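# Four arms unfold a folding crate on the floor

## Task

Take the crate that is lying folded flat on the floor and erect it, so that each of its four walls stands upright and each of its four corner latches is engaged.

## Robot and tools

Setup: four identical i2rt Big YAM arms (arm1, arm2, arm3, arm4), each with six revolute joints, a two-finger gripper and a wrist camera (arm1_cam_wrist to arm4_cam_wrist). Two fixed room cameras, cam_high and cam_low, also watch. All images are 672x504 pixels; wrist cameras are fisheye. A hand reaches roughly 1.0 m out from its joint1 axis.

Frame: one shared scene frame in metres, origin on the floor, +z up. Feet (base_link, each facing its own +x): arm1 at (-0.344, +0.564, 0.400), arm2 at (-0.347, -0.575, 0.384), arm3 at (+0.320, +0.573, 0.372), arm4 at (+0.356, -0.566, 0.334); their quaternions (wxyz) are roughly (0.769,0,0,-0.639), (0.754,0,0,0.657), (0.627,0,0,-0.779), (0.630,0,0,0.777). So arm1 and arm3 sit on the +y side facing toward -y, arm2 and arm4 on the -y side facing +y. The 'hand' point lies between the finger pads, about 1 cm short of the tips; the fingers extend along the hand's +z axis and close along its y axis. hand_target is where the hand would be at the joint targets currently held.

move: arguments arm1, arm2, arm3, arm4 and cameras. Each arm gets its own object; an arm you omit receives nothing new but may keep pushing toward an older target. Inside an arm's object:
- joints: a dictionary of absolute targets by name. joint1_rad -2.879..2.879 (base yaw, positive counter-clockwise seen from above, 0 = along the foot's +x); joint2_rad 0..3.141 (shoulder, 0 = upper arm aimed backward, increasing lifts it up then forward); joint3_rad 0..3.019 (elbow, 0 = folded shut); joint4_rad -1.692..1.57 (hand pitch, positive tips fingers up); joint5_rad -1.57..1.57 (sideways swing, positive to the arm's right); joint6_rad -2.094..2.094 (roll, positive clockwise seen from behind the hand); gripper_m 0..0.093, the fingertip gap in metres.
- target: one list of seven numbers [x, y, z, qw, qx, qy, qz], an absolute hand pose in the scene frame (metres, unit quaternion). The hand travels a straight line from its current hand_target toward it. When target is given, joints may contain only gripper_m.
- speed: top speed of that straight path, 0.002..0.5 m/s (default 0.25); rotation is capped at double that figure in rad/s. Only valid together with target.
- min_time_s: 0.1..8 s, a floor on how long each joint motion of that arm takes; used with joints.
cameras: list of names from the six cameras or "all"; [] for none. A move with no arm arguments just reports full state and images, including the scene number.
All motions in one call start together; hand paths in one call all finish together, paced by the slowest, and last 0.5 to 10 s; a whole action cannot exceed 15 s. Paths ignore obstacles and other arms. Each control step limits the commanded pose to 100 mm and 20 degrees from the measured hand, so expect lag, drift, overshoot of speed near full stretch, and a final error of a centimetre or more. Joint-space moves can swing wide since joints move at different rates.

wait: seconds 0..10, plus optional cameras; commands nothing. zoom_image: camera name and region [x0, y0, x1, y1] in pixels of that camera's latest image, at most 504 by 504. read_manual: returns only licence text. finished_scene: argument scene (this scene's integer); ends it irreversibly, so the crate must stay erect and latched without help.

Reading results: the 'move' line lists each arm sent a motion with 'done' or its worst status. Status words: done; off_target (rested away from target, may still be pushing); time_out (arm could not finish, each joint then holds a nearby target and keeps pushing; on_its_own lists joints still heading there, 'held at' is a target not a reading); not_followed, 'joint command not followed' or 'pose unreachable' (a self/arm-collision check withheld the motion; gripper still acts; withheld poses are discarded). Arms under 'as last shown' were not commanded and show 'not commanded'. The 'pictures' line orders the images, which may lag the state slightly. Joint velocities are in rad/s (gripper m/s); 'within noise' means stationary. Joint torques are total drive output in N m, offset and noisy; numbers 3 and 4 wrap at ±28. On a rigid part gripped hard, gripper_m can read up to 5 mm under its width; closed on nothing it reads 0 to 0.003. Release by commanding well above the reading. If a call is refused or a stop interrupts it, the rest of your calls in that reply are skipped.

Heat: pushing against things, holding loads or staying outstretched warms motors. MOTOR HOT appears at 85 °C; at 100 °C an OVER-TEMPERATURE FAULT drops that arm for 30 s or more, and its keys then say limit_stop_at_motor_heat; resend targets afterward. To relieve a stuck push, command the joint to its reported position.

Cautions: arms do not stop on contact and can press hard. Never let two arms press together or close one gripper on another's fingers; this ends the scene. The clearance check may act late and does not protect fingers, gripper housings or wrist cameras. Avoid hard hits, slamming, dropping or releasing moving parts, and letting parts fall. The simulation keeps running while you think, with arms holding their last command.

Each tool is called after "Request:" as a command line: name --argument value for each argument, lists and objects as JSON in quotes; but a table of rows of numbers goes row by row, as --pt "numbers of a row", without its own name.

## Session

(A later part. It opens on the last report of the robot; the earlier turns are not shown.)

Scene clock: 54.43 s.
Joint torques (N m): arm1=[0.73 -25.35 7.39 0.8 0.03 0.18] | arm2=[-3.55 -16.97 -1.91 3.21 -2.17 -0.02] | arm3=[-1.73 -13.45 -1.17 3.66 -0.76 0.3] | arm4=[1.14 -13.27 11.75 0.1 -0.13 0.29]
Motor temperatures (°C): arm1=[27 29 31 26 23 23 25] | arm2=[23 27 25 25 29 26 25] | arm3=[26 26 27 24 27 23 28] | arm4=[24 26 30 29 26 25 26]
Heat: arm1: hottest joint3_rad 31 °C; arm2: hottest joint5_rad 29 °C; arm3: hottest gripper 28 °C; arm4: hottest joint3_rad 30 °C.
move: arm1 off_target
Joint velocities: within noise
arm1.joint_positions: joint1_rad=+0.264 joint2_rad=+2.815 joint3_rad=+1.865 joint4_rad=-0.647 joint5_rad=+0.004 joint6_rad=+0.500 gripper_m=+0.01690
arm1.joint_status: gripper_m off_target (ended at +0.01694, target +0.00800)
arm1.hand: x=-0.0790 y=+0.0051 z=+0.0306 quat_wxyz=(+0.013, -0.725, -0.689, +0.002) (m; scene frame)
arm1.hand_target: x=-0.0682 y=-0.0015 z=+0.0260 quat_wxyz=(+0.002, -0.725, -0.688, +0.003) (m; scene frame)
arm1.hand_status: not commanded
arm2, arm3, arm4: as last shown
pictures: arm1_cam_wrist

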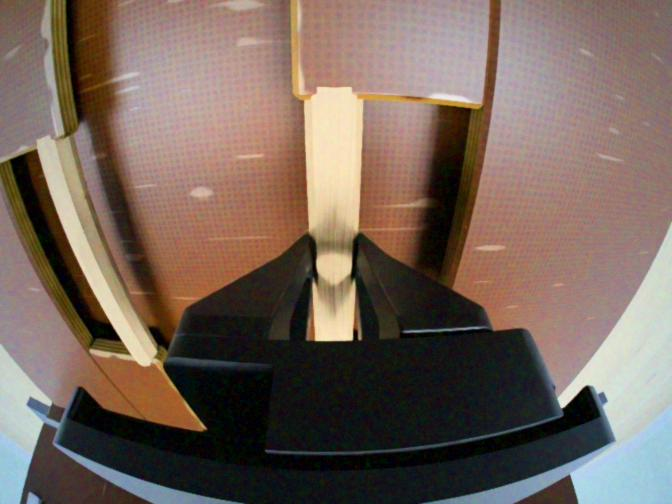

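Request:
move --arm1 '{"target":[-0.082,-0.002,0.107,0.088,0.718,0.686,0.084],"speed":0.18}'

Request:
move --arm1 '{"target":[-0.121,0,0.176,0.175,0.701,0.671,0.167],"speed":0.18}'

Request:
move --arm1 '{"target":[-0.175,0.002,0.234,0.235,0.684,0.654,0.225],"speed":0.18}'

Request:
move --arm1 '{"target":[-0.248,0.005,0.264,0.317,0.65,0.622,0.303],"speed":0.18}'

Request:
move --arm1 '{"target":[-0.323,0.007,0.268,0.372,0.62,0.592,0.356],"speed":0.12}'

Request:
move --arm1 '{"target":[-0.365,0.007,0.268,0.372,0.62,0.592,0.356],"speed":0.1}' --cameras '["arm1_cam_wrist","cam_high","cam_low"]'

Request:
zoom_image --camera "cam_high" --region '[250, 210, 430, 410]'

Scene clock: 57.80 s.
Joint torques (N m): arm1=[-1.03 -29.16 4.04 0.69 -0.15 -0.03] | arm2=[-3.55 -16.91 -1.92 3.22 -2.17 -0.02] | arm3=[-1.79 -13.04 -1.29 3.64 -0.68 0.27] | arm4=[1.14 -13.22 11.74 0.1 -0.13 0.29]
Motor temperatures (°C): arm1=[27 29 31 26 23 23 25] | arm2=[23 27 25 25 29 26 25] | arm3=[26 26 27 24 27 23 28] | arm4=[24 26 30 29 26 25 26]
Heat: arm1: hottest joint3_rad 31 °C; arm2: hottest joint5_rad 29 °C; arm3: hottest gripper 28 °C; arm4: hottest joint3_rad 30 °C.
move: arm1 off_target
Joint velocities: within noise
arm1.joint_positions: joint1_rad=+0.189 joint2_rad=+2.650 joint3_rad=+1.652 joint4_rad=-0.496 joint5_rad=-0.227 joint6_rad=+0.436 gripper_m=+0.01689
arm1.joint_status: not commanded
arm1.hand: x=-0.0858 y=+0.0053 z=+0.0875 quat_wxyz=(-0.078, -0.720, -0.684, -0.086) (m; scene frame)
arm1.hand_target: x=-0.0856 y=-0.0057 z=+0.1065 quat_wxyz=(-0.091, -0.718, -0.685, -0.083) (m; scene frame)
arm1.hand_status: off_target (0.021 m and 1.2 deg from the pose sent, 0.077 m and 15.2 deg at the start)
arm2, arm3, arm4: as last shown
pictures: none

Scene clock: 59.20 s.
Joint torques (N m): arm1=[-1.32 -28.51 3.69 0.17 -0.05 -0.04] | arm2=[-3.49 -16.97 -1.94 3.22 -2.17 -0.02] | arm3=[-1.44 -13.45 -1.17 3.6 -0.69 0.32] | arm4=[1.14 -13.27 11.74 0.1 -0.12 0.29]
Motor temperatures (°C): arm1=[27 29 31 26 23 23 25] | arm2=[23 27 25 25 30 26 25] | arm3=[26 26 27 24 27 23 28] | arm4=[24 26 30 29 26 25 26]
Heat: arm1: hottest joint3_rad 31 °C; arm2: hottest joint5_rad 30 °C; arm3: hottest gripper 28 °C; arm4: hottest joint3_rad 30 °C.
move: arm1 off_target
Joint velocities: within noise
arm1.joint_positions: joint1_rad=+0.074 joint2_rad=+2.498 joint3_rad=+1.477 joint4_rad=-0.413 joint5_rad=-0.477 joint6_rad=+0.348 gripper_m=+0.01692
arm1.joint_status: not commanded
arm1.hand: x=-0.1161 y=+0.0065 z=+0.1534 quat_wxyz=(-0.168, -0.705, -0.667, -0.174) (m; scene frame)
arm1.hand_target: x=-0.1192 y=-0.0006 z=+0.1748 quat_wxyz=(-0.176, -0.703, -0.669, -0.167) (m; scene frame)
arm1.hand_status: off_target (0.024 m and 1.2 deg from the pose sent, 0.095 m and 14.7 deg at the start)
arm2, arm3, arm4: as last shown
pictures: none

Scene clock: 60.53 s.
Joint torques (N m): arm1=[-0.85 -27.58 4.37 -0.21 -0.47 -0.08] | arm2=[-3.49 -16.97 -1.94 3.25 -2.17 -0.01] | arm3=[-1.55 -12.81 -1.18 3.58 -0.67 0.29] | arm4=[1.14 -13.22 11.74 0.1 -0.13 0.29]
Motor temperatures (°C): arm1=[27 29 31 26 23 23 25] | arm2=[23 27 25 25 30 26 25] | arm3=[26 26 27 24 27 23 28] | arm4=[24 26 30 29 26 25 26]
Heat: arm1: hottest joint3_rad 31 °C; arm2: hottest joint5_rad 30 °C; arm3: hottest gripper 28 °C; arm4: hottest joint3_rad 30 °C.
move: arm1 off_target
Joint velocities: within noise
arm1.joint_positions: joint1_rad=-0.065 joint2_rad=+2.386 joint3_rad=+1.385 joint4_rad=-0.468 joint5_rad=-0.653 joint6_rad=+0.212 gripper_m=+0.01661
arm1.joint_status: not commanded
arm1.hand: x=-0.1727 y=+0.0080 z=+0.2104 quat_wxyz=(-0.226, -0.688, -0.651, -0.229) (m; scene frame)
arm1.hand_target: x=-0.1745 y=+0.0020 z=+0.2326 quat_wxyz=(-0.234, -0.684, -0.653, -0.225) (m; scene frame)
arm1.hand_status: off_target (0.024 m and 1.3 deg from the pose sent, 0.100 m and 10.0 deg at the start)
arm2, arm4: as last shown
arm3.joint_positions: joint1_rad=-0.825 joint2_rad=+2.410 joint3_rad=+0.733 joint4_rad=+1.273 joint5_rad=-0.965 joint6_rad=+1.202 gripper_m=+0.01683
arm3.joint_status: not commanded
arm3.hand: x=-0.0105 y=+0.2141 z=+0.2552 quat_wxyz=(-0.622, -0.782, +0.004, +0.020) (m; scene frame)
arm3.hand_target: x=-0.0086 y=+0.2210 z=+0.2585 quat_wxyz=(-0.629, -0.777, +0.012, +0.015) (m; scene frame)
arm3.hand_status: not commanded
pictures: none

Scene clock: 62.03 s.
Joint torques (N m): arm1=[-0.85 -26.7 5.05 -1.89 -0.88 -0.22] | arm2=[-3.49 -16.91 -1.92 3.23 -2.17 -0.02] | arm3=[-1.79 -12.98 -1.31 3.49 -0.66 0.27] | arm4=[1.14 -13.22 11.74 0.1 -0.13 0.28]
Motor temperatures (°C): arm1=[27 29 31 26 23 23 25] | arm2=[23 27 25 25 30 26 25] | arm3=[26 26 27 24 27 23 28] | arm4=[24 26 30 29 26 25 26]
Heat: arm1: hottest joint3_rad 31 °C; arm2: hottest joint5_rad 30 °C; arm3: hottest gripper 28 °C; arm4: hottest joint3_rad 30 °C.
move: arm1 off_target
Joint velocities: within noise
arm1.joint_positions: joint1_rad=-0.245 joint2_rad=+2.384 joint3_rad=+1.391 joint4_rad=-0.609 joint5_rad=-0.903 joint6_rad=-0.015 gripper_m=+0.01652
arm1.joint_status: not commanded
arm1.hand: x=-0.2420 y=+0.0096 z=+0.2423 quat_wxyz=(-0.311, -0.655, -0.619, -0.303) (m; scene frame)
arm1.hand_target: x=-0.2458 y=+0.0044 z=+0.2639 quat_wxyz=(-0.317, -0.649, -0.622, -0.304) (m; scene frame)
arm1.hand_status: off_target (0.023 m and 1.0 deg from the pose sent, 0.093 m and 14.6 deg at the start)
arm2, arm4: as last shown
arm3.joint_positions: joint1_rad=-0.827 joint2_rad=+2.410 joint3_rad=+0.731 joint4_rad=+1.273 joint5_rad=-0.965 joint6_rad=+1.202 gripper_m=+0.01683
arm3.joint_status: not commanded
arm3.hand: x=-0.0105 y=+0.2150 z=+0.2550 quat_wxyz=(-0.622, -0.783, +0.005, +0.020) (m; scene frame)
arm3.hand_target: x=-0.0086 y=+0.2218 z=+0.2583 quat_wxyz=(-0.628, -0.778, +0.013, +0.015) (m; scene frame)
arm3.hand_status: not commanded
pictures: none

Scene clock: 63.80 s.
Joint torques (N m): arm1=[-3.19 -26.87 5.05 -2.33 -0.52 -0.32] | arm2=[-3.55 -17.08 -1.95 3.11 -1.67 -0.02] | arm3=[-2.14 -13.22 -1.17 3.37 -0.57 0.26] | arm4=[1.14 -13.27 11.74 0.1 -0.13 0.29]
Motor temperatures (°C): arm1=[27 30 31 26 23 23 25] | arm2=[23 27 25 25 30 26 25] | arm3=[26 26 27 24 27 23 28] | arm4=[24 26 30 29 26 25 26]
Heat: arm1: hottest joint3_rad 31 °C; arm2: hottest joint5_rad 30 °C; arm3: hottest gripper 28 °C; arm4: hottest joint3_rad 30 °C.
move: arm1 off_target
Joint velocities: within noise
arm1.joint_positions: joint1_rad=-0.375 joint2_rad=+2.482 joint3_rad=+1.529 joint4_rad=-0.947 joint5_rad=-1.055 joint6_rad=-0.342 gripper_m=+0.01651
arm1.joint_status: not commanded
arm1.hand: x=-0.2977 y=+0.0121 z=+0.2491 quat_wxyz=(-0.361, -0.618, -0.595, -0.366) (m; scene frame)
arm1.hand_target: x=-0.3173 y=+0.0074 z=+0.2677 quat_wxyz=(-0.371, -0.618, -0.594, -0.358) (m; scene frame)
arm1.hand_status: off_target (0.032 m and 1.7 deg from the pose sent, 0.085 m and 10.6 deg at the start)
arm2.joint_positions: joint1_rad=-0.862 joint2_rad=+2.495 joint3_rad=+0.777 joint4_rad=+1.319 joint5_rad=-0.929 joint6_rad=+1.245 gripper_m=+0.01705
arm2.joint_status: not commanded
arm2.hand: x=-0.0239 y=-0.2020 z=+0.2417 quat_wxyz=(-0.010, -0.012, -0.785, -0.619) (m; scene frame)
arm2.hand_target: x=-0.0254 y=-0.2196 z=+0.2505 quat_wxyz=(-0.012, -0.015, -0.778, -0.628) (m; scene frame)
arm2.hand_status: not commanded
arm3.joint_positions: joint1_rad=-0.827 joint2_rad=+2.412 joint3_rad=+0.731 joint4_rad=+1.277 joint5_rad=-0.966 joint6_rad=+1.204 gripper_m=+0.01683
arm3.joint_status: not commanded
arm3.hand: x=-0.0101 y=+0.2150 z=+0.2549 quat_wxyz=(-0.623, -0.782, +0.004, +0.019) (m; scene frame)
arm3.hand_target: x=-0.0086 y=+0.2218 z=+0.2582 quat_wxyz=(-0.628, -0.778, +0.013, +0.015) (m; scene frame)
arm3.hand_status: not commanded
arm4: as last shown
pictures: none

Scene clock: 65.10 s.
Joint torques (N m): arm1=[-9.35 -27.22 5.11 -2.89 0.19 -0.48] | arm2=[-3.55 -17.08 -1.94 3.11 -1.66 -0.02] | arm3=[-1.73 -13.45 -1.33 3.29 -0.57 0.25] | arm4=[1.14 -13.22 11.74 0.1 -0.13 0.29]
Motor temperatures (°C): arm1=[27 30 31 26 23 23 25] | arm2=[23 27 25 25 30 26 25] | arm3=[26 26 27 24 27 23 28] | arm4=[24 26 30 29 26 25 26]
Heat: arm1: hottest joint3_rad 31 °C; arm2: hottest joint5_rad 30 °C; arm3: hottest gripper 28 °C; arm4: hottest joint3_rad 30 °C.
move: arm1 off_target
Joint velocities: within noise
arm1.joint_positions: joint1_rad=-0.378 joint2_rad=+2.518 joint3_rad=+1.594 joint4_rad=-1.071 joint5_rad=-1.050 joint6_rad=-0.439 gripper_m=+0.01651
arm1.joint_status: not commanded
arm1.hand: x=-0.2999 y=+0.0114 z=+0.2485 quat_wxyz=(-0.355, -0.604, -0.604, -0.380) (m; scene frame)
arm1.hand_target: x=-0.3607 y=+0.0073 z=+0.2668 quat_wxyz=(-0.375, -0.621, -0.590, -0.355) (m; scene frame)
arm1.hand_status: off_target (0.068 m and 4.1 deg from the pose sent, 0.070 m and 1.7 deg at the start)
arm2, arm3: as last shown
arm4.joint_positions: joint1_rad=+0.214 joint2_rad=+1.720 joint3_rad=+1.141 joint4_rad=-1.034 joint5_rad=-0.001 joint6_rad=+0.452 gripper_m=+0.04507
arm4.joint_status: not commanded
arm4.hand: x=+0.1703 y=-0.1515 z=+0.3725 quat_wxyz=(+0.008, +0.696, -0.718, +0.020) (m; scene frame)
arm4.hand_target: x=+0.1655 y=-0.1327 z=+0.3784 quat_wxyz=(+0.003, +0.687, -0.726, +0.004) (m; scene frame)
arm4.hand_status: not commanded
pictures: arm1_cam_wrist, cam_high, cam_low

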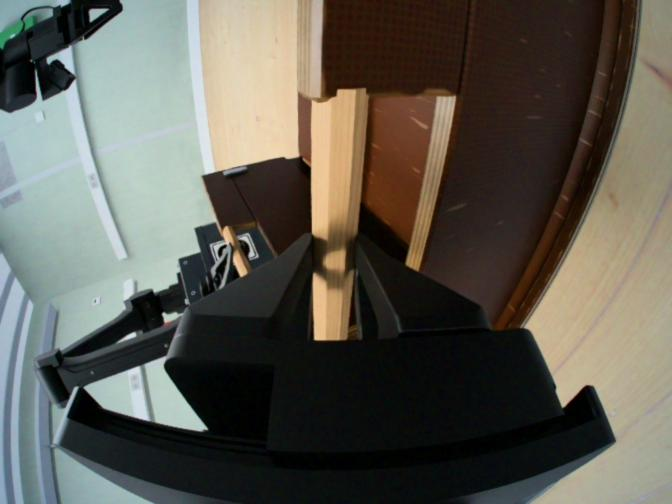

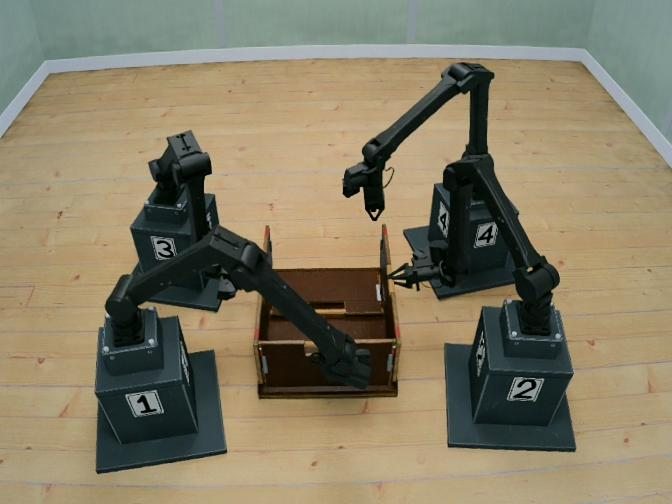

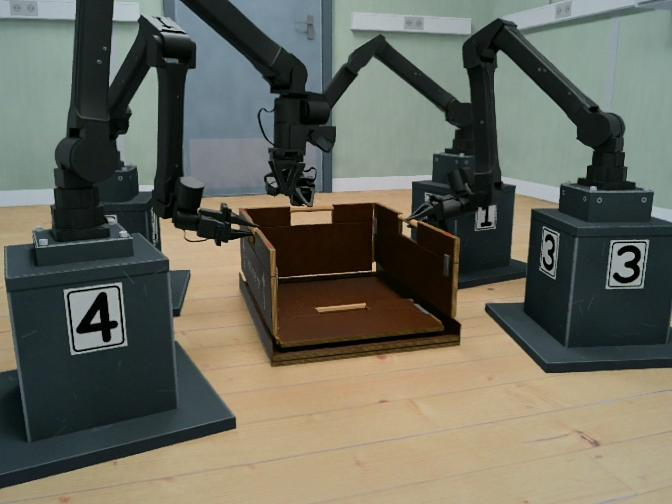

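Scaled by 2.520 from the camera's 672x504 image, which has a finer 960x720 frame.

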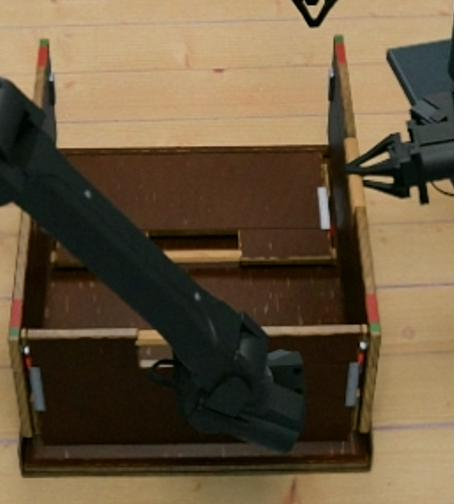

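Request:
move --arm1 '{"target":[-0.255,0.005,0.268,0.372,0.62,0.592,0.356],"speed":0.12}' --arm4 '{"target":[0.028,0.012,0.13,0,0.691,-0.723,0]}' --cameras '["arm4_cam_wrist","cam_high"]'

Request:
zoom_image --camera "cam_high" --region '[250, 310, 410, 410]'

Scene clock: 68.77 s.
Joint torques (N m): arm1=[4.95 -26.58 4.29 0.62 -1.11 0.25] | arm2=[-3.55 -17.14 -1.94 3.11 -1.66 -0.03] | arm3=[-1.67 -13.51 -1.24 3.44 -0.56 0.26] | arm4=[2.14 -22.01 10.58 -0.51 0.03 0.28]
Motor temperatures (°C): arm1=[27 30 31 26 23 23 25] | arm2=[23 27 25 25 30 26 25] | arm3=[26 26 27 24 27 23 28] | arm4=[24 26 30 29 26 25 26]
Heat: arm1: hottest joint3_rad 31 °C; arm2: hottest joint5_rad 30 °C; arm3: hottest gripper 28 °C; arm4: hottest joint3_rad 30 °C.
move: arm1 off_target; arm4 off_target
Joint velocities: within noise
arm1.joint_positions: joint1_rad=-0.369 joint2_rad=+2.441 joint3_rad=+1.442 joint4_rad=-0.759 joint5_rad=-1.060 joint6_rad=-0.195 gripper_m=+0.01650
arm1.joint_status: not commanded
arm1.hand: x=-0.2939 y=+0.0126 z=+0.2481 quat_wxyz=(-0.371, -0.638, -0.579, -0.346) (m; scene frame)
arm1.hand_target: x=-0.2623 y=+0.0070 z=+0.2662 quat_wxyz=(-0.371, -0.622, -0.593, -0.353) (m; scene frame)
arm1.hand_status: off_target (0.044 m and 2.8 deg from the pose sent, 0.049 m and 4.1 deg at the start)
arm2, arm3: as last shown
arm4.joint_positions: joint1_rad=+0.306 joint2_rad=+2.512 joint3_rad=+1.793 joint4_rad=-0.854 joint5_rad=+0.000 joint6_rad=+0.542 gripper_m=+0.04507
arm4.joint_status: not commanded
arm4.hand: x=+0.0348 y=+0.0042 z=+0.1336 quat_wxyz=(+0.000, +0.697, -0.717, +0.001) (m; scene frame)
arm4.hand_target: x=+0.0282 y=+0.0093 z=+0.1280 quat_wxyz=(-0.001, +0.693, -0.721, +0.000) (m; scene frame)
arm4.hand_status: off_target (0.011 m and 0.9 deg from the pose sent, 0.325 m and 2.6 deg at the start)
pictures: arm4_cam_wrist, cam_high

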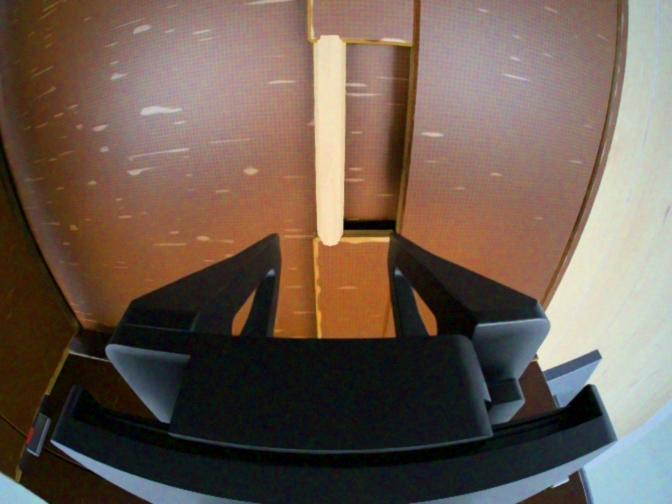

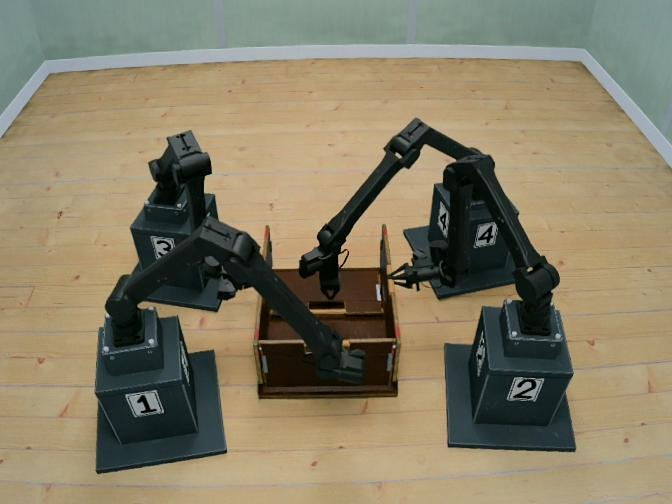

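Scaled by 3.150 from the camera's 672x504 image, which has a finer 960x720 frame.

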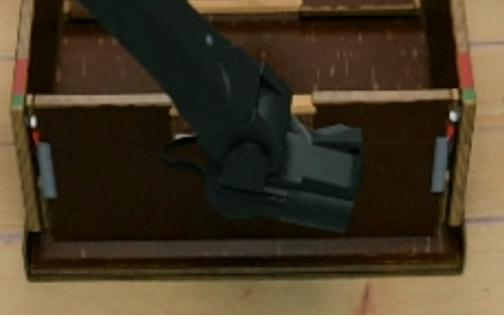

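Request:
move --arm1 '{"target":[-0.297,0.004,0.268,0.372,0.62,0.592,0.356],"speed":0.12}' --arm4 '{"target":[0.022,0.008,0.022,0,0.691,-0.723,0],"speed":0.12}'

Request:
move --arm1 '{"joints":{"gripper_m":0.045}}' --arm4 '{"joints":{"gripper_m":0.008}}' --cameras '["arm4_cam_wrist"]'

Request:
move --arm1 '{"target":[-0.385,0.004,0.325,0.372,0.62,0.592,0.356],"speed":0.15}'

Scene clock: 72.03 s.
Joint torques (N m): arm1=[-0.15 -26.17 5.72 -1.92 -1.09 -0.16] | arm2=[-3.55 -17.03 -1.95 3.11 -1.66 -0.03] | arm3=[-1.38 -13.04 -1.2 3.37 -0.58 0.28] | arm4=[1.61 -21.89 9.8 0.17 -0.07 0.29]
Motor temperatures (°C): arm1=[27 30 31 26 23 23 25] | arm2=[23 27 25 25 30 26 25] | arm3=[26 26 27 24 27 23 28] | arm4=[24 26 30 29 26 25 26]
Heat: arm1: hottest joint3_rad 31 °C; arm2: hottest joint5_rad 30 °C; arm3: hottest gripper 28 °C; arm4: hottest joint3_rad 30 °C.
move: arm1 off_target; arm4 off_target
Joint velocities: within noise
arm1.joint_positions: joint1_rad=-0.371 joint2_rad=+2.461 joint3_rad=+1.489 joint4_rad=-0.862 joint5_rad=-1.052 joint6_rad=-0.271 gripper_m=+0.01649
arm1.joint_status: not commanded
arm1.hand: x=-0.2955 y=+0.0121 z=+0.2488 quat_wxyz=(-0.363, -0.628, -0.589, -0.356) (m; scene frame)
arm1.hand_target: x=-0.2976 y=+0.0031 z=+0.2677 quat_wxyz=(-0.372, -0.622, -0.590, -0.355) (m; scene frame)
arm1.hand_status: off_target (0.021 m and 1.5 deg from the pose sent, 0.022 m and 2.8 deg at the start)
arm2, arm3: as last shown
arm4.joint_positions: joint1_rad=+0.307 joint2_rad=+2.723 joint3_rad=+1.912 joint4_rad=-0.773 joint5_rad=+0.000 joint6_rad=+0.556 gripper_m=+0.04507
arm4.joint_status: not commanded
arm4.hand: x=+0.0336 y=+0.0043 z=+0.0318 quat_wxyz=(+0.002, +0.692, -0.722, +0.006) (m; scene frame)
arm4.hand_target: x=+0.0248 y=+0.0080 z=+0.0226 quat_wxyz=(+0.000, +0.689, -0.725, +0.000) (m; scene frame)
arm4.hand_status: off_target (0.016 m and 0.8 deg from the pose sent, 0.112 m and 0.9 deg at the start)
pictures: none

Scene clock: 72.83 s.
Joint torques (N m): arm1=[-0.56 -25.58 5.89 -0.06 -0.64 -0.09] | arm2=[-3.55 -17.14 -1.96 3.11 -1.66 -0.03] | arm3=[-2.2 -13.51 -1.21 3.45 -0.6 0.26] | arm4=[2.43 -22.01 9.76 0.17 -0.03 0.28]
Motor temperatures (°C): arm1=[27 30 31 26 23 23 25] | arm2=[23 26 25 25 30 26 26] | arm3=[26 26 27 24 27 23 28] | arm4=[24 26 30 29 26 25 26]
Heat: arm1: hottest joint3_rad 31 °C; arm2: hottest joint5_rad 30 °C; arm3: hottest gripper 28 °C; arm4: hottest joint3_rad 30 °C.
move: arm1 done; arm4 off_target
Joint velocities: within noise
arm1.joint_positions: joint1_rad=-0.363 joint2_rad=+2.447 joint3_rad=+1.489 joint4_rad=-0.897 joint5_rad=-1.064 joint6_rad=-0.276 gripper_m=+0.04495
arm1.joint_status: all done
arm1.hand: x=-0.2900 y=+0.0134 z=+0.2591 quat_wxyz=(-0.361, -0.626, -0.586, -0.366) (m; scene frame)
arm1.hand_target: x=-0.2932 y=+0.0036 z=+0.2677 quat_wxyz=(-0.370, -0.620, -0.592, -0.357) (m; scene frame)
arm1.hand_status: not commanded
arm2, arm3: as last shown
arm4.joint_positions: joint1_rad=+0.307 joint2_rad=+2.723 joint3_rad=+1.912 joint4_rad=-0.772 joint5_rad=+0.000 joint6_rad=+0.556 gripper_m=+0.01692
arm4.joint_status: gripper_m off_target (ended at +0.01695, target +0.00800)
arm4.hand: x=+0.0335 y=+0.0046 z=+0.0318 quat_wxyz=(+0.001, +0.692, -0.722, +0.006) (m; scene frame)
arm4.hand_target: x=+0.0251 y=+0.0080 z=+0.0224 quat_wxyz=(+0.000, +0.689, -0.724, +0.000) (m; scene frame)
arm4.hand_status: not commanded
pictures: arm4_cam_wrist

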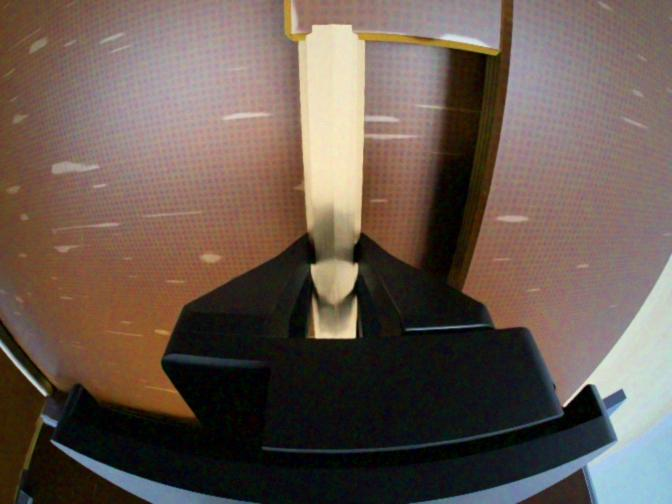

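Scene clock: 74.60 s.
Joint torques (N m): arm1=[0.32 -24.23 7.66 -0.77 -0.22 -0.05] | arm2=[-3.43 -17.08 -1.95 3.12 -1.67 -0.03] | arm3=[-2.02 -13.33 -1.13 3.37 -0.6 0.26] | arm4=[2.43 -22.01 9.76 0.16 -0.02 0.28]
Motor temperatures (°C): arm1=[27 30 31 26 23 23 25] | arm2=[23 26 25 25 30 26 26] | arm3=[26 26 27 24 27 23 28] | arm4=[24 26 30 29 26 25 26]
Heat: arm1: hottest joint3_rad 31 °C; arm2: hottest joint5_rad 30 °C; arm3: hottest gripper 28 °C; arm4: hottest joint3_rad 30 °C.
move: arm1 off_target
Joint velocities: within noise
arm1.joint_positions: joint1_rad=-0.518 joint2_rad=+2.403 joint3_rad=+1.603 joint4_rad=-1.296 joint5_rad=-1.017 joint6_rad=-0.558 gripper_m=+0.04498
arm1.joint_status: not commanded
arm1.hand: x=-0.3788 y=+0.0141 z=+0.3217 quat_wxyz=(-0.368, -0.625, -0.583, -0.367) (m; scene frame)
arm1.hand_target: x=-0.3827 y=+0.0029 z=+0.3252 quat_wxyz=(-0.372, -0.619, -0.593, -0.357) (m; scene frame)
arm1.hand_status: off_target (0.012 m and 1.8 deg from the pose sent, 0.116 m and 2.0 deg at the start)
arm2, arm3, arm4: as last shown
pictures: none

Request:
move --arm4 '{"target":[0.044,0.008,0.113,0.084,0.686,-0.718,-0.088],"speed":0.18}' --arm1 '{"target":[-0.4,0.15,0.5,0.372,0.62,0.592,0.356],"speed":0.25}'

Request:
move --arm4 '{"target":[0.082,0.006,0.19,0.167,0.671,-0.701,-0.175],"speed":0.18}'

Request:
move --arm4 '{"target":[0.13,0.004,0.232,0.225,0.654,-0.684,-0.235],"speed":0.18}'

Request:
move --arm4 '{"target":[0.202,0.001,0.263,0.303,0.622,-0.65,-0.317],"speed":0.18}'

Request:
move --arm4 '{"target":[0.279,-0.001,0.267,0.356,0.592,-0.62,-0.372],"speed":0.12}'

Request:
move --arm4 '{"target":[0.322,-0.001,0.267,0.356,0.592,-0.62,-0.372],"speed":0.1}'

Request:
move --arm4 '{"target":[0.225,-0.003,0.267,0.356,0.592,-0.62,-0.372],"speed":0.12}' --cameras '["cam_high","cam_low"]'

Request:
zoom_image --camera "cam_high" --region '[250, 210, 430, 410]'

Request:
zoom_image --camera "cam_low" --region '[220, 180, 470, 380]'

Scene clock: 83.17 s.
Joint torques (N m): arm1=[-0.38 -17.55 5.29 -1.2 -0.2 -0.07] | arm2=[-3.49 -17.08 -1.94 3.1 -1.67 -0.03] | arm3=[-1.96 -13.39 -1.22 3.3 -0.54 0.24] | arm4=[1.26 -26.46 5.63 -0.4 -0.11 0.1]
Motor temperatures (°C): arm1=[27 31 31 26 23 23 25] | arm2=[23 26 24 25 30 26 26] | arm3=[26 27 26 24 27 23 28] | arm4=[24 27 30 29 26 25 27]
Heat: arm1: hottest joint2_rad 31 °C; arm2: hottest joint5_rad 30 °C; arm3: hottest gripper 28 °C; arm4: hottest joint3_rad 30 °C.
move: arm1 done; arm4 off_target
Joint velocities: within noise
arm1.joint_positions: joint1_rad=-0.655 joint2_rad=+1.884 joint3_rad=+1.239 joint4_rad=-1.582 joint5_rad=-0.938 joint6_rad=-0.764 gripper_m=+0.04498
arm1.joint_status: not commanded
arm1.hand: x=-0.4002 y=+0.1443 z=+0.5030 quat_wxyz=(-0.374, -0.620, -0.594, -0.351) (m; scene frame)
arm1.hand_target: x=-0.4013 y=+0.1485 z=+0.5011 quat_wxyz=(-0.373, -0.620, -0.591, -0.356) (m; scene frame)
arm1.hand_status: done (0.006 m and 0.6 deg from the pose sent, 0.225 m and 1.8 deg at the start)
arm2, arm3: as last shown
arm4.joint_positions: joint1_rad=+0.240 joint2_rad=+2.542 joint3_rad=+1.690 joint4_rad=-0.604 joint5_rad=-0.219 joint6_rad=+0.496 gripper_m=+0.01692
arm4.joint_status: not commanded
arm4.hand: x=+0.0401 y=+0.0054 z=+0.0926 quat_wxyz=(+0.086, +0.689, -0.714, -0.088) (m; scene frame)
arm4.hand_target: x=+0.0421 y=+0.0106 z=+0.1126 quat_wxyz=(+0.083, +0.686, -0.717, -0.093) (m; scene frame)
arm4.hand_status: off_target (0.021 m and 0.6 deg from the pose sent, 0.082 m and 14.3 deg at the start)
pictures: none

Scene clock: 84.47 s.
Joint torques (N m): arm1=[-0.97 -18.43 5.39 -0.99 -0.18 -0.09] | arm2=[-3.55 -17.14 -1.96 3.12 -1.67 -0.03] | arm3=[-1.49 -13.68 -1.24 3.34 -0.6 0.26] | arm4=[1.32 -24.88 5.79 -0.25 -0.5 0.1]
Motor temperatures (°C): arm1=[27 31 31 26 23 23 25] | arm2=[23 26 24 25 30 26 26] | arm3=[26 27 26 24 27 23 28] | arm4=[24 27 30 29 26 25 27]
Heat: arm1: hottest joint2_rad 31 °C; arm2: hottest joint5_rad 30 °C; arm3: hottest gripper 28 °C; arm4: hottest joint3_rad 30 °C.
move: arm4 off_target
Joint velocities: within noise
arm1, arm2, arm3: as last shown
arm1.joint_positions: joint1_rad=-0.655 joint2_rad=+1.884 joint3_rad=+1.239 joint4_rad=-1.582 joint5_rad=-0.938 joint6_rad=-0.765 gripper_m=+0.04498
arm1.hand_target: x=-0.4013 y=+0.1485 z=+0.5011 quat_wxyz=(-0.373, -0.620, -0.592, -0.356) (m; scene frame)
arm4.joint_positions: joint1_rad=+0.126 joint2_rad=+2.352 joint3_rad=+1.500 joint4_rad=-0.537 joint5_rad=-0.440 joint6_rad=+0.410 gripper_m=+0.01681
arm4.joint_status: not commanded
arm4.hand: x=+0.0799 y=+0.0047 z=+0.1707 quat_wxyz=(+0.164, +0.675, -0.700, -0.168) (m; scene frame)
arm4.hand_target: x=+0.0818 y=+0.0067 z=+0.1892 quat_wxyz=(+0.163, +0.672, -0.701, -0.174) (m; scene frame)
arm4.hand_status: off_target (0.019 m and 1.0 deg from the pose sent, 0.106 m and 13.9 deg at the start)
pictures: none

Scene clock: 85.60 s.
Joint torques (N m): arm1=[-0.91 -17.9 5.53 -1.26 -0.21 -0.11] | arm2=[-3.49 -17.03 -1.95 3.1 -1.67 -0.03] | arm3=[-1.85 -13.33 -1.24 3.38 -0.59 0.28] | arm4=[1.14 -23.94 5.96 -0.81 -0.69 0.07]
Motor temperatures (°C): arm1=[27 31 31 26 23 23 25] | arm2=[23 26 24 25 30 26 26] | arm3=[26 27 26 24 27 23 28] | arm4=[24 27 30 29 26 25 27]
Heat: arm1: hottest joint2_rad 31 °C; arm2: hottest joint5_rad 30 °C; arm3: hottest gripper 28 °C; arm4: hottest joint3_rad 30 °C.
move: arm4 off_target
Joint velocities: within noise
arm1: as last shown
arm2.joint_positions: joint1_rad=-0.862 joint2_rad=+2.495 joint3_rad=+0.777 joint4_rad=+1.319 joint5_rad=-0.929 joint6_rad=+1.245 gripper_m=+0.01705
arm2.joint_status: not commanded
arm2.hand: x=-0.0239 y=-0.2020 z=+0.2417 quat_wxyz=(-0.010, -0.012, -0.785, -0.619) (m; scene frame)
arm2.hand_target: x=-0.0254 y=-0.2196 z=+0.2505 quat_wxyz=(-0.012, -0.015, -0.778, -0.628) (m; scene frame)
arm2.hand_status: not commanded
arm3.joint_positions: joint1_rad=-0.827 joint2_rad=+2.412 joint3_rad=+0.731 joint4_rad=+1.277 joint5_rad=-0.966 joint6_rad=+1.204 gripper_m=+0.01683
arm3.joint_status: not commanded
arm3.hand: x=-0.0101 y=+0.2150 z=+0.2549 quat_wxyz=(-0.623, -0.782, +0.004, +0.019) (m; scene frame)
arm3.hand_target: x=-0.0086 y=+0.2218 z=+0.2582 quat_wxyz=(-0.628, -0.778, +0.013, +0.015) (m; scene frame)
arm3.hand_status: not commanded
arm4.joint_positions: joint1_rad=+0.010 joint2_rad=+2.265 joint3_rad=+1.406 joint4_rad=-0.519 joint5_rad=-0.632 joint6_rad=+0.315 gripper_m=+0.01650
arm4.joint_status: not commanded
arm4.hand: x=+0.1251 y=+0.0045 z=+0.2131 quat_wxyz=(+0.223, +0.658, -0.681, -0.233) (m; scene frame)
arm4.hand_target: x=+0.1289 y=+0.0044 z=+0.2317 quat_wxyz=(+0.225, +0.653, -0.684, -0.236) (m; scene frame)
arm4.hand_status: off_target (0.020 m and 0.6 deg from the pose sent, 0.079 m and 10.8 deg at the start)
pictures: none

Scene clock: 87.17 s.
Joint torques (N m): arm1=[-0.5 -18.02 5.37 -0.94 -0.17 -0.08] | arm2=[-3.43 -17.08 -1.83 3.06 -1.64 -0.03] | arm3=[-1.73 -13.45 -1.37 3.55 -0.6 0.24] | arm4=[0.97 -23.41 5.75 -1.59 -0.82 -0.11]
Motor temperatures (°C): arm1=[27 31 31 26 23 23 25] | arm2=[23 26 24 25 30 26 26] | arm3=[26 27 26 24 27 23 28] | arm4=[24 27 30 29 26 25 27]
Heat: arm1: hottest joint2_rad 31 °C; arm2: hottest joint5_rad 30 °C; arm3: hottest gripper 28 °C; arm4: hottest joint3_rad 30 °C.
move: arm4 off_target
Joint velocities: within noise
arm1: as last shown
arm2.joint_positions: joint1_rad=-0.864 joint2_rad=+2.495 joint3_rad=+0.774 joint4_rad=+1.320 joint5_rad=-0.929 joint6_rad=+1.245 gripper_m=+0.01705
arm2.joint_status: not commanded
arm2.hand: x=-0.0244 y=-0.2032 z=+0.2416 quat_wxyz=(-0.010, -0.013, -0.785, -0.619) (m; scene frame)
arm2.hand_target: x=-0.0255 y=-0.2199 z=+0.2504 quat_wxyz=(-0.012, -0.016, -0.778, -0.627) (m; scene frame)
arm2.hand_status: not commanded
arm3.joint_positions: joint1_rad=-0.824 joint2_rad=+2.412 joint3_rad=+0.733 joint4_rad=+1.277 joint5_rad=-0.966 joint6_rad=+1.205 gripper_m=+0.01683
arm3.joint_status: not commanded
arm3.hand: x=-0.0096 y=+0.2137 z=+0.2551 quat_wxyz=(-0.623, -0.782, +0.003, +0.018) (m; scene frame)
arm3.hand_target: x=-0.0081 y=+0.2205 z=+0.2584 quat_wxyz=(-0.628, -0.778, +0.011, +0.015) (m; scene frame)
arm3.hand_status: not commanded
arm4.joint_positions: joint1_rad=-0.156 joint2_rad=+2.245 joint3_rad=+1.368 joint4_rad=-0.583 joint5_rad=-0.897 joint6_rad=+0.136 gripper_m=+0.01639
arm4.joint_status: not commanded
arm4.hand: x=+0.1908 y=+0.0017 z=+0.2433 quat_wxyz=(+0.302, +0.627, -0.646, -0.315) (m; scene frame)
arm4.hand_target: x=+0.1958 y=-0.0004 z=+0.2623 quat_wxyz=(+0.304, +0.624, -0.647, -0.316) (m; scene frame)
arm4.hand_status: off_target (0.023 m and 0.7 deg from the pose sent, 0.092 m and 14.3 deg at the start)
pictures: none

Scene clock: 88.87 s.
Joint torques (N m): arm1=[-0.56 -17.73 5.33 -1.2 -0.23 -0.09] | arm2=[-2.9 -16.97 -1.42 2.91 -1.52 -0.03] | arm3=[-2.26 -13.27 -1.26 3.32 -0.44 0.24] | arm4=[-1.55 -22.07 7.38 -2.96 -0.79 -0.3]
Motor temperatures (°C): arm1=[27 31 31 26 23 23 25] | arm2=[23 26 24 25 30 26 26] | arm3=[26 27 26 24 27 23 29] | arm4=[24 27 30 29 26 25 27]
Heat: arm1: hottest joint2_rad 31 °C; arm2: hottest joint5_rad 30 °C; arm3: hottest gripper 29 °C; arm4: hottest joint3_rad 30 °C.
move: arm4 off_target
Joint velocities: within noise
arm1: as last shown
arm2.joint_positions: joint1_rad=-0.868 joint2_rad=+2.495 joint3_rad=+0.768 joint4_rad=+1.323 joint5_rad=-0.932 joint6_rad=+1.245 gripper_m=+0.01705
arm2.joint_status: not commanded
arm2.hand: x=-0.0254 y=-0.2059 z=+0.2416 quat_wxyz=(-0.009, -0.014, -0.785, -0.619) (m; scene frame)
arm2.hand_target: x=-0.0258 y=-0.2195 z=+0.2504 quat_wxyz=(-0.012, -0.015, -0.778, -0.627) (m; scene frame)
arm2.hand_status: not commanded
arm3.joint_positions: joint1_rad=-0.819 joint2_rad=+2.414 joint3_rad=+0.733 joint4_rad=+1.278 joint5_rad=-0.971 joint6_rad=+1.207 gripper_m=+0.01682
arm3.joint_status: not commanded
arm3.hand: x=-0.0069 y=+0.2122 z=+0.2549 quat_wxyz=(-0.624, -0.782, +0.001, +0.015) (m; scene frame)
arm3.hand_target: x=-0.0075 y=+0.2201 z=+0.2583 quat_wxyz=(-0.628, -0.778, +0.011, +0.014) (m; scene frame)
arm3.hand_status: not commanded
arm4.joint_positions: joint1_rad=-0.297 joint2_rad=+2.305 joint3_rad=+1.429 joint4_rad=-0.830 joint5_rad=-1.073 joint6_rad=-0.143 gripper_m=+0.01641
arm4.joint_status: not commanded
arm4.hand: x=+0.2531 y=-0.0053 z=+0.2518 quat_wxyz=(+0.362, +0.599, -0.615, -0.364) (m; scene frame)
arm4.hand_target: x=+0.2771 y=-0.0008 z=+0.2662 quat_wxyz=(+0.358, +0.588, -0.623, -0.371) (m; scene frame)
arm4.hand_status: off_target (0.030 m and 1.5 deg from the pose sent, 0.091 m and 10.3 deg at the start)
pictures: none

Scene clock: 90.17 s.
Joint torques (N m): arm1=[-0.85 -17.9 5.29 -1.17 -0.17 -0.09] | arm2=[-2.9 -17.03 -1.4 2.93 -1.52 -0.03] | arm3=[-1.9 -13.39 -1.29 3.36 -0.45 0.28] | arm4=[-6.77 -22.65 6.65 -3.59 -0.24 -0.78]
Motor temperatures (°C): arm1=[27 31 31 26 23 23 25] | arm2=[23 26 24 25 30 26 26] | arm3=[26 26 26 24 27 23 29] | arm4=[24 27 30 29 26 25 27]
Heat: arm1: hottest joint2_rad 31 °C; arm2: hottest joint5_rad 30 °C; arm3: hottest gripper 29 °C; arm4: hottest joint3_rad 30 °C.
move: arm4 off_target
Joint velocities: within noise
arm1, arm2, arm3: as last shown
arm4.joint_positions: joint1_rad=-0.300 joint2_rad=+2.335 joint3_rad=+1.489 joint4_rad=-0.960 joint5_rad=-1.072 joint6_rad=-0.245 gripper_m=+0.01641
arm4.joint_status: not commanded
arm4.hand: x=+0.2550 y=-0.0052 z=+0.2523 quat_wxyz=(+0.376, +0.609, -0.602, -0.355) (m; scene frame)
arm4.hand_target: x=+0.3171 y=-0.0017 z=+0.2659 quat_wxyz=(+0.355, +0.591, -0.621, -0.373) (m; scene frame)
arm4.hand_status: off_target (0.069 m and 4.1 deg from the pose sent, 0.071 m and 1.5 deg at the start)
pictures: none

Scene clock: 91.80 s.
Joint torques (N m): arm1=[-0.79 -17.61 5.22 -1.01 -0.2 -0.12] | arm2=[-2.9 -16.97 -1.42 2.93 -1.51 -0.03] | arm3=[-1.9 -13.57 -1.16 3.45 -0.43 0.27] | arm4=[4.13 -22.53 5.7 0.14 -1.02 0.5]
Motor temperatures (°C): arm1=[27 31 31 26 23 23 25] | arm2=[23 26 24 25 30 26 26] | arm3=[26 26 26 24 27 23 29] | arm4=[24 28 30 29 26 25 27]
Heat: arm1: hottest joint2_rad 31 °C; arm2: hottest joint5_rad 30 °C; arm3: hottest gripper 29 °C; arm4: hottest joint3_rad 30 °C.
move: arm4 off_target
Joint velocities: within noise
arm1, arm2, arm3: as last shown
arm2.hand_target: x=-0.0257 y=-0.2195 z=+0.2504 quat_wxyz=(-0.012, -0.015, -0.779, -0.627) (m; scene frame)
arm4.joint_positions: joint1_rad=-0.289 joint2_rad=+2.279 joint3_rad=+1.377 joint4_rad=-0.704 joint5_rad=-1.070 joint6_rad=-0.048 gripper_m=+0.01641
arm4.joint_status: not commanded
arm4.hand: x=+0.2492 y=-0.0046 z=+0.2515 quat_wxyz=(+0.348, +0.591, -0.624, -0.373) (m; scene frame)
arm4.hand_target: x=+0.2317 y=-0.0034 z=+0.2664 quat_wxyz=(+0.355, +0.590, -0.622, -0.372) (m; scene frame)
arm4.hand_status: off_target (0.029 m and 1.1 deg from the pose sent, 0.033 m and 4.1 deg at the start)
pictures: cam_high, cam_low

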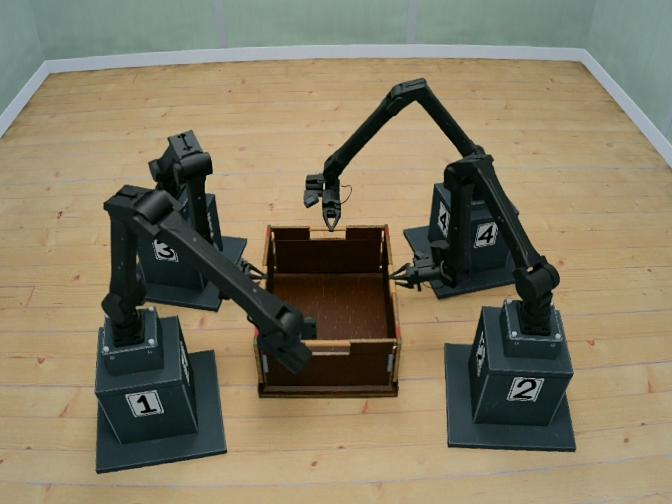

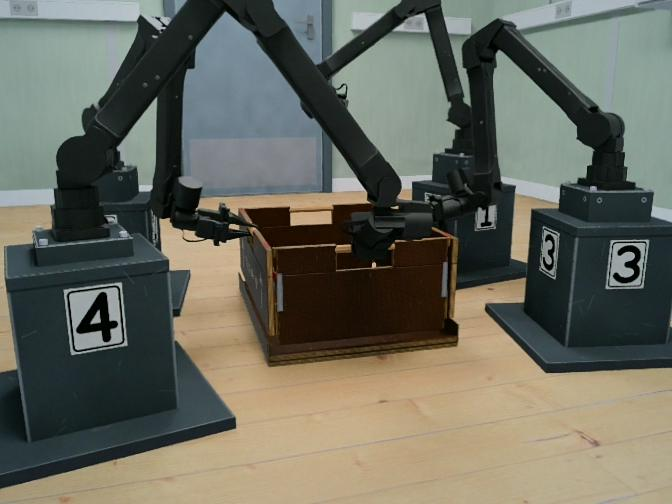

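Scaled by 2.520 from the camera's 672x504 image, which has a finer 960x720 frame.

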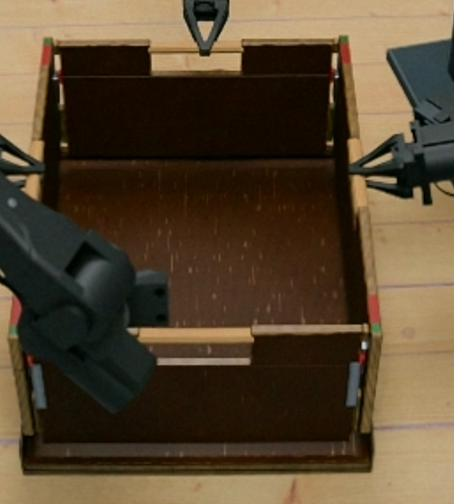

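Scaled by 2.016 from the camera's 672x504 image, which has a finer 960x720 frame.

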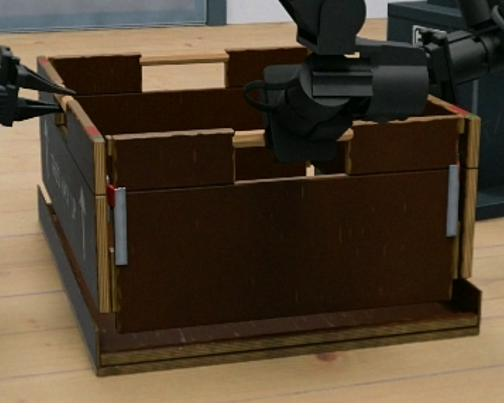

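Request:
move --arm4 '{"target":[0.256,-0.003,0.265,0.356,0.592,-0.62,-0.372],"speed":0.12}' --arm3 '{"target":[-0.007,0.214,0.257,0.625,0.78,-0.005,-0.014],"speed":0.1}' --arm2 '{"target":[-0.025,-0.207,0.2475,0.012,0.015,0.78,0.626],"speed":0.1}'

Request:
move --arm4 '{"joints":{"gripper_m":0.045}}' --arm3 '{"joints":{"gripper_m":0.045}}' --arm2 '{"joints":{"gripper_m":0.045}}'

Request:
move --arm4 '{"target":[0.343,-0.006,0.322,0.356,0.592,-0.62,-0.372],"speed":0.15}' --arm3 '{"target":[0,0.312,0.285,0.625,0.78,-0.005,-0.014],"speed":0.15}' --arm2 '{"target":[-0.028,-0.31,0.275,0.012,0.015,0.78,0.626],"speed":0.15}' --cameras '["cam_high","cam_low"]'

Request:
zoom_image --camera "cam_high" --region '[250, 210, 430, 410]'

Request:
zoom_image --camera "cam_low" --region '[220, 180, 470, 380]'

Request:
zoom_image --camera "cam_high" --region '[260, 215, 300, 275]'

Request:
zoom_image --camera "cam_high" --region '[365, 215, 405, 275]'

Scene clock: 96.63 s.
Joint torques (N m): arm1=[-0.79 -17.85 5.3 -1.07 -0.22 -0.12] | arm2=[-0.5 -16.56 0.08 2.58 -0.48 0.04] | arm3=[-0.97 -13.57 -0.59 2.22 -0.16 0.11] | arm4=[1.08 -21.3 7.46 -2.17 -1.21 -0.16]
Motor temperatures (°C): arm1=[27 31 30 26 23 23 25] | arm2=[23 26 24 25 30 26 26] | arm3=[26 26 26 24 27 23 29] | arm4=[24 28 29 29 27 25 27]
Heat: arm1: hottest joint2_rad 31 °C; arm2: hottest joint5_rad 30 °C; arm3: hottest gripper 29 °C; arm4: hottest joint3_rad 29 °C.
move: arm2 done; arm3 done; arm4 off_target
Joint velocities: within noise
arm1: as last shown
arm2.joint_positions: joint1_rad=-0.868 joint2_rad=+2.495 joint3_rad=+0.768 joint4_rad=+1.323 joint5_rad=-0.929 joint6_rad=+1.245 gripper_m=+0.01705
arm2.joint_status: not commanded
arm2.hand: x=-0.0249 y=-0.2060 z=+0.2415 quat_wxyz=(-0.010, -0.015, -0.786, -0.618) (m; scene frame)
arm2.hand_target: x=-0.0247 y=-0.2072 z=+0.2475 quat_wxyz=(-0.014, -0.013, -0.780, -0.626) (m; scene frame)
arm2.hand_status: done (0.006 m and 1.1 deg from the pose sent, 0.006 m and 1.1 deg at the start)
arm3.joint_positions: joint1_rad=-0.819 joint2_rad=+2.414 joint3_rad=+0.733 joint4_rad=+1.278 joint5_rad=-0.969 joint6_rad=+1.207 gripper_m=+0.01682
arm3.joint_status: not commanded
arm3.hand: x=-0.0072 y=+0.2123 z=+0.2548 quat_wxyz=(-0.623, -0.782, +0.001, +0.015) (m; scene frame)
arm3.hand_target: x=-0.0073 y=+0.2142 z=+0.2570 quat_wxyz=(-0.625, -0.780, +0.005, +0.014) (m; scene frame)
arm3.hand_status: done (0.003 m and 0.5 deg from the pose sent, 0.003 m and 0.5 deg at the start)
arm4.joint_positions: joint1_rad=-0.291 joint2_rad=+2.282 joint3_rad=+1.391 joint4_rad=-0.742 joint5_rad=-1.064 joint6_rad=-0.077 gripper_m=+0.01641
arm4.joint_status: not commanded
arm4.hand: x=+0.2506 y=-0.0049 z=+0.2525 quat_wxyz=(+0.349, +0.596, -0.622, -0.369) (m; scene frame)
arm4.hand_target: x=+0.2546 y=-0.0016 z=+0.2652 quat_wxyz=(+0.355, +0.591, -0.621, -0.373) (m; scene frame)
arm4.hand_status: off_target (0.014 m and 1.0 deg from the pose sent, 0.015 m and 1.1 deg at the start)
pictures: none

Scene clock: 97.30 s.
Joint torques (N m): arm1=[-0.97 -17.96 5.33 -1.24 -0.23 -0.1] | arm2=[0.03 -16.73 0.28 2.1 -0.32 -0.03] | arm3=[-0.73 -13.45 -0.55 2.4 -0.13 0.09] | arm4=[1.2 -19.72 7.42 -0.66 -0.77 -0.17]
Motor temperatures (°C): arm1=[27 31 30 26 23 23 25] | arm2=[23 26 24 25 30 26 26] | arm3=[26 26 26 24 27 23 29] | arm4=[24 28 29 29 27 25 27]
Heat: arm1: hottest joint2_rad 31 °C; arm2: hottest joint5_rad 30 °C; arm3: hottest gripper 29 °C; arm4: hottest joint3_rad 29 °C.
move: arm2 done; arm3 done; arm4 done
Joint velocities: within noise
arm1.joint_positions: joint1_rad=-0.655 joint2_rad=+1.884 joint3_rad=+1.239 joint4_rad=-1.582 joint5_rad=-0.938 joint6_rad=-0.765 gripper_m=+0.04498
arm1.joint_status: not commanded
arm1.hand: x=-0.4002 y=+0.1443 z=+0.5030 quat_wxyz=(-0.374, -0.620, -0.594, -0.351) (m; scene frame)
arm1.hand_target: x=-0.4013 y=+0.1485 z=+0.5011 quat_wxyz=(-0.373, -0.620, -0.592, -0.356) (m; scene frame)
arm1.hand_status: not commanded
arm2.joint_positions: joint1_rad=-0.878 joint2_rad=+2.495 joint3_rad=+0.752 joint4_rad=+1.337 joint5_rad=-0.934 joint6_rad=+1.255 gripper_m=+0.04484
arm2.joint_status: all done
arm2.hand: x=-0.0272 y=-0.2120 z=+0.2424 quat_wxyz=(-0.008, -0.022, -0.785, -0.619) (m; scene frame)
arm2.hand_target: x=-0.0256 y=-0.2127 z=+0.2465 quat_wxyz=(-0.011, -0.021, -0.782, -0.623) (m; scene frame)
arm2.hand_status: not commanded
arm3.joint_positions: joint1_rad=-0.825 joint2_rad=+2.414 joint3_rad=+0.719 joint4_rad=+1.278 joint5_rad=-0.969 joint6_rad=+1.217 gripper_m=+0.04484
arm3.joint_status: all done
arm3.hand: x=-0.0040 y=+0.2174 z=+0.2533 quat_wxyz=(-0.621, -0.784, +0.011, +0.009) (m; scene frame)
arm3.hand_target: x=-0.0052 y=+0.2186 z=+0.2556 quat_wxyz=(-0.623, -0.782, +0.014, +0.010) (m; scene frame)
arm3.hand_status: not commanded
arm4.joint_positions: joint1_rad=-0.296 joint2_rad=+2.272 joint3_rad=+1.391 joint4_rad=-0.787 joint5_rad=-1.078 joint6_rad=-0.079 gripper_m=+0.04490
arm4.joint_status: all done
arm4.hand: x=+0.2516 y=-0.0092 z=+0.2600 quat_wxyz=(+0.363, +0.586, -0.626, -0.364) (m; scene frame)
arm4.hand_target: x=+0.2564 y=-0.0027 z=+0.2651 quat_wxyz=(+0.357, +0.589, -0.623, -0.372) (m; scene frame)
arm4.hand_status: not commanded
pictures: none

Scene clock: 99.20 s.
Joint torques (N m): arm1=[-0.73 -18.32 5.24 -0.91 -0.19 -0.07] | arm2=[-0.62 -17.38 -0.51 0.94 -0.49 -0.26] | arm3=[-1.55 -13.68 -1.02 1.13 -0.38 -0.13] | arm4=[2.08 -19.14 9.89 -1.22 -0.48 -0.2]
Motor temperatures (°C): arm1=[27 31 30 26 23 23 25] | arm2=[23 26 24 25 30 26 26] | arm3=[26 26 26 24 27 23 28] | arm4=[24 28 30 29 27 25 27]
Heat: arm1: hottest joint2_rad 31 °C; arm2: hottest joint5_rad 30 °C; arm3: hottest gripper 28 °C; arm4: hottest joint3_rad 30 °C.
move: arm2 off_target; arm3 done; arm4 off_target
Joint velocities: within noise
arm1: as last shown
arm2.joint_positions: joint1_rad=-1.125 joint2_rad=+2.410 joint3_rad=+0.619 joint4_rad=+1.203 joint5_rad=-1.167 joint6_rad=+1.038 gripper_m=+0.04489
arm2.joint_status: not commanded
arm2.hand: x=-0.0295 y=-0.3060 z=+0.2654 quat_wxyz=(-0.005, -0.019, -0.780, -0.625) (m; scene frame)
arm2.hand_target: x=-0.0247 y=-0.3066 z=+0.2761 quat_wxyz=(-0.015, -0.011, -0.778, -0.628) (m; scene frame)
arm2.hand_status: off_target (0.011 m and 0.9 deg from the pose sent, 0.103 m and 1.4 deg at the start)
arm3.joint_positions: joint1_rad=-1.060 joint2_rad=+2.297 joint3_rad=+0.588 joint4_rad=+1.103 joint5_rad=-1.186 joint6_rad=+0.983 gripper_m=+0.04489
arm3.joint_status: not commanded
arm3.hand: x=-0.0021 y=+0.3072 z=+0.2813 quat_wxyz=(-0.627, -0.779, +0.004, +0.013) (m; scene frame)
arm3.hand_target: x=-0.0047 y=+0.3108 z=+0.2863 quat_wxyz=(-0.627, -0.778, +0.004, +0.018) (m; scene frame)
arm3.hand_status: done (0.006 m and 0.3 deg from the pose sent, 0.100 m and 1.1 deg at the start)
arm4.joint_positions: joint1_rad=-0.446 joint2_rad=+2.219 joint3_rad=+1.481 joint4_rad=-1.204 joint5_rad=-1.052 joint6_rad=-0.393 gripper_m=+0.04495
arm4.joint_status: not commanded
arm4.hand: x=+0.3344 y=-0.0165 z=+0.3197 quat_wxyz=(+0.365, +0.586, -0.623, -0.368) (m; scene frame)
arm4.hand_target: x=+0.3369 y=-0.0055 z=+0.3219 quat_wxyz=(+0.356, +0.596, -0.616, -0.373) (m; scene frame)
arm4.hand_status: off_target (0.014 m and 1.4 deg from the pose sent, 0.111 m and 1.6 deg at the start)
pictures: cam_high, cam_low

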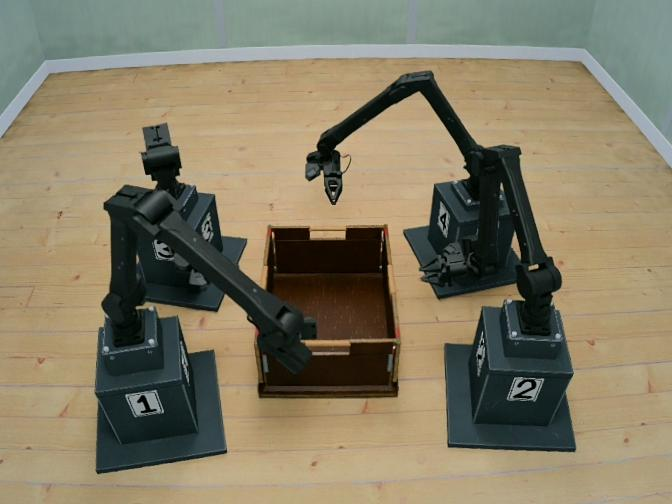

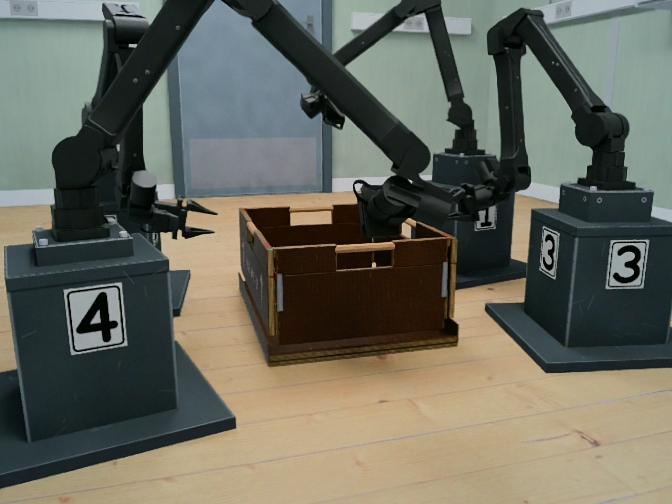

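Scaled by 2.520 from the camera's 672x504 image, which has a finer 960x720 frame.

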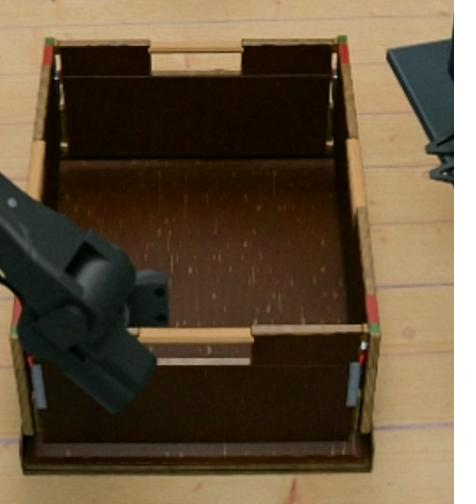

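Scaled by 2.016 from the camera's 672x504 image, which has a finer 960x720 frame.

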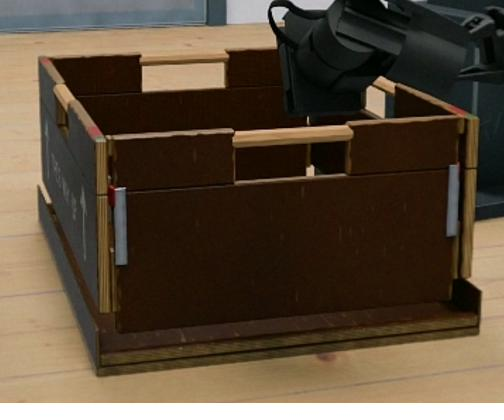

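Scaled by 8.400 from the camera's 672x504 image, which has a finer 960x720 frame.

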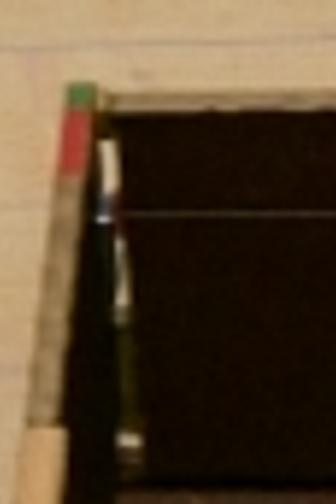

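Scaled by 8.400 from the camera's 672x504 image, which has a finer 960x720 frame.

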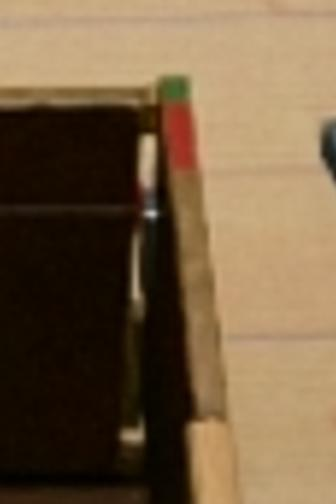

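Request:
finished_scene --scene 2

The scene is finished: the task was done.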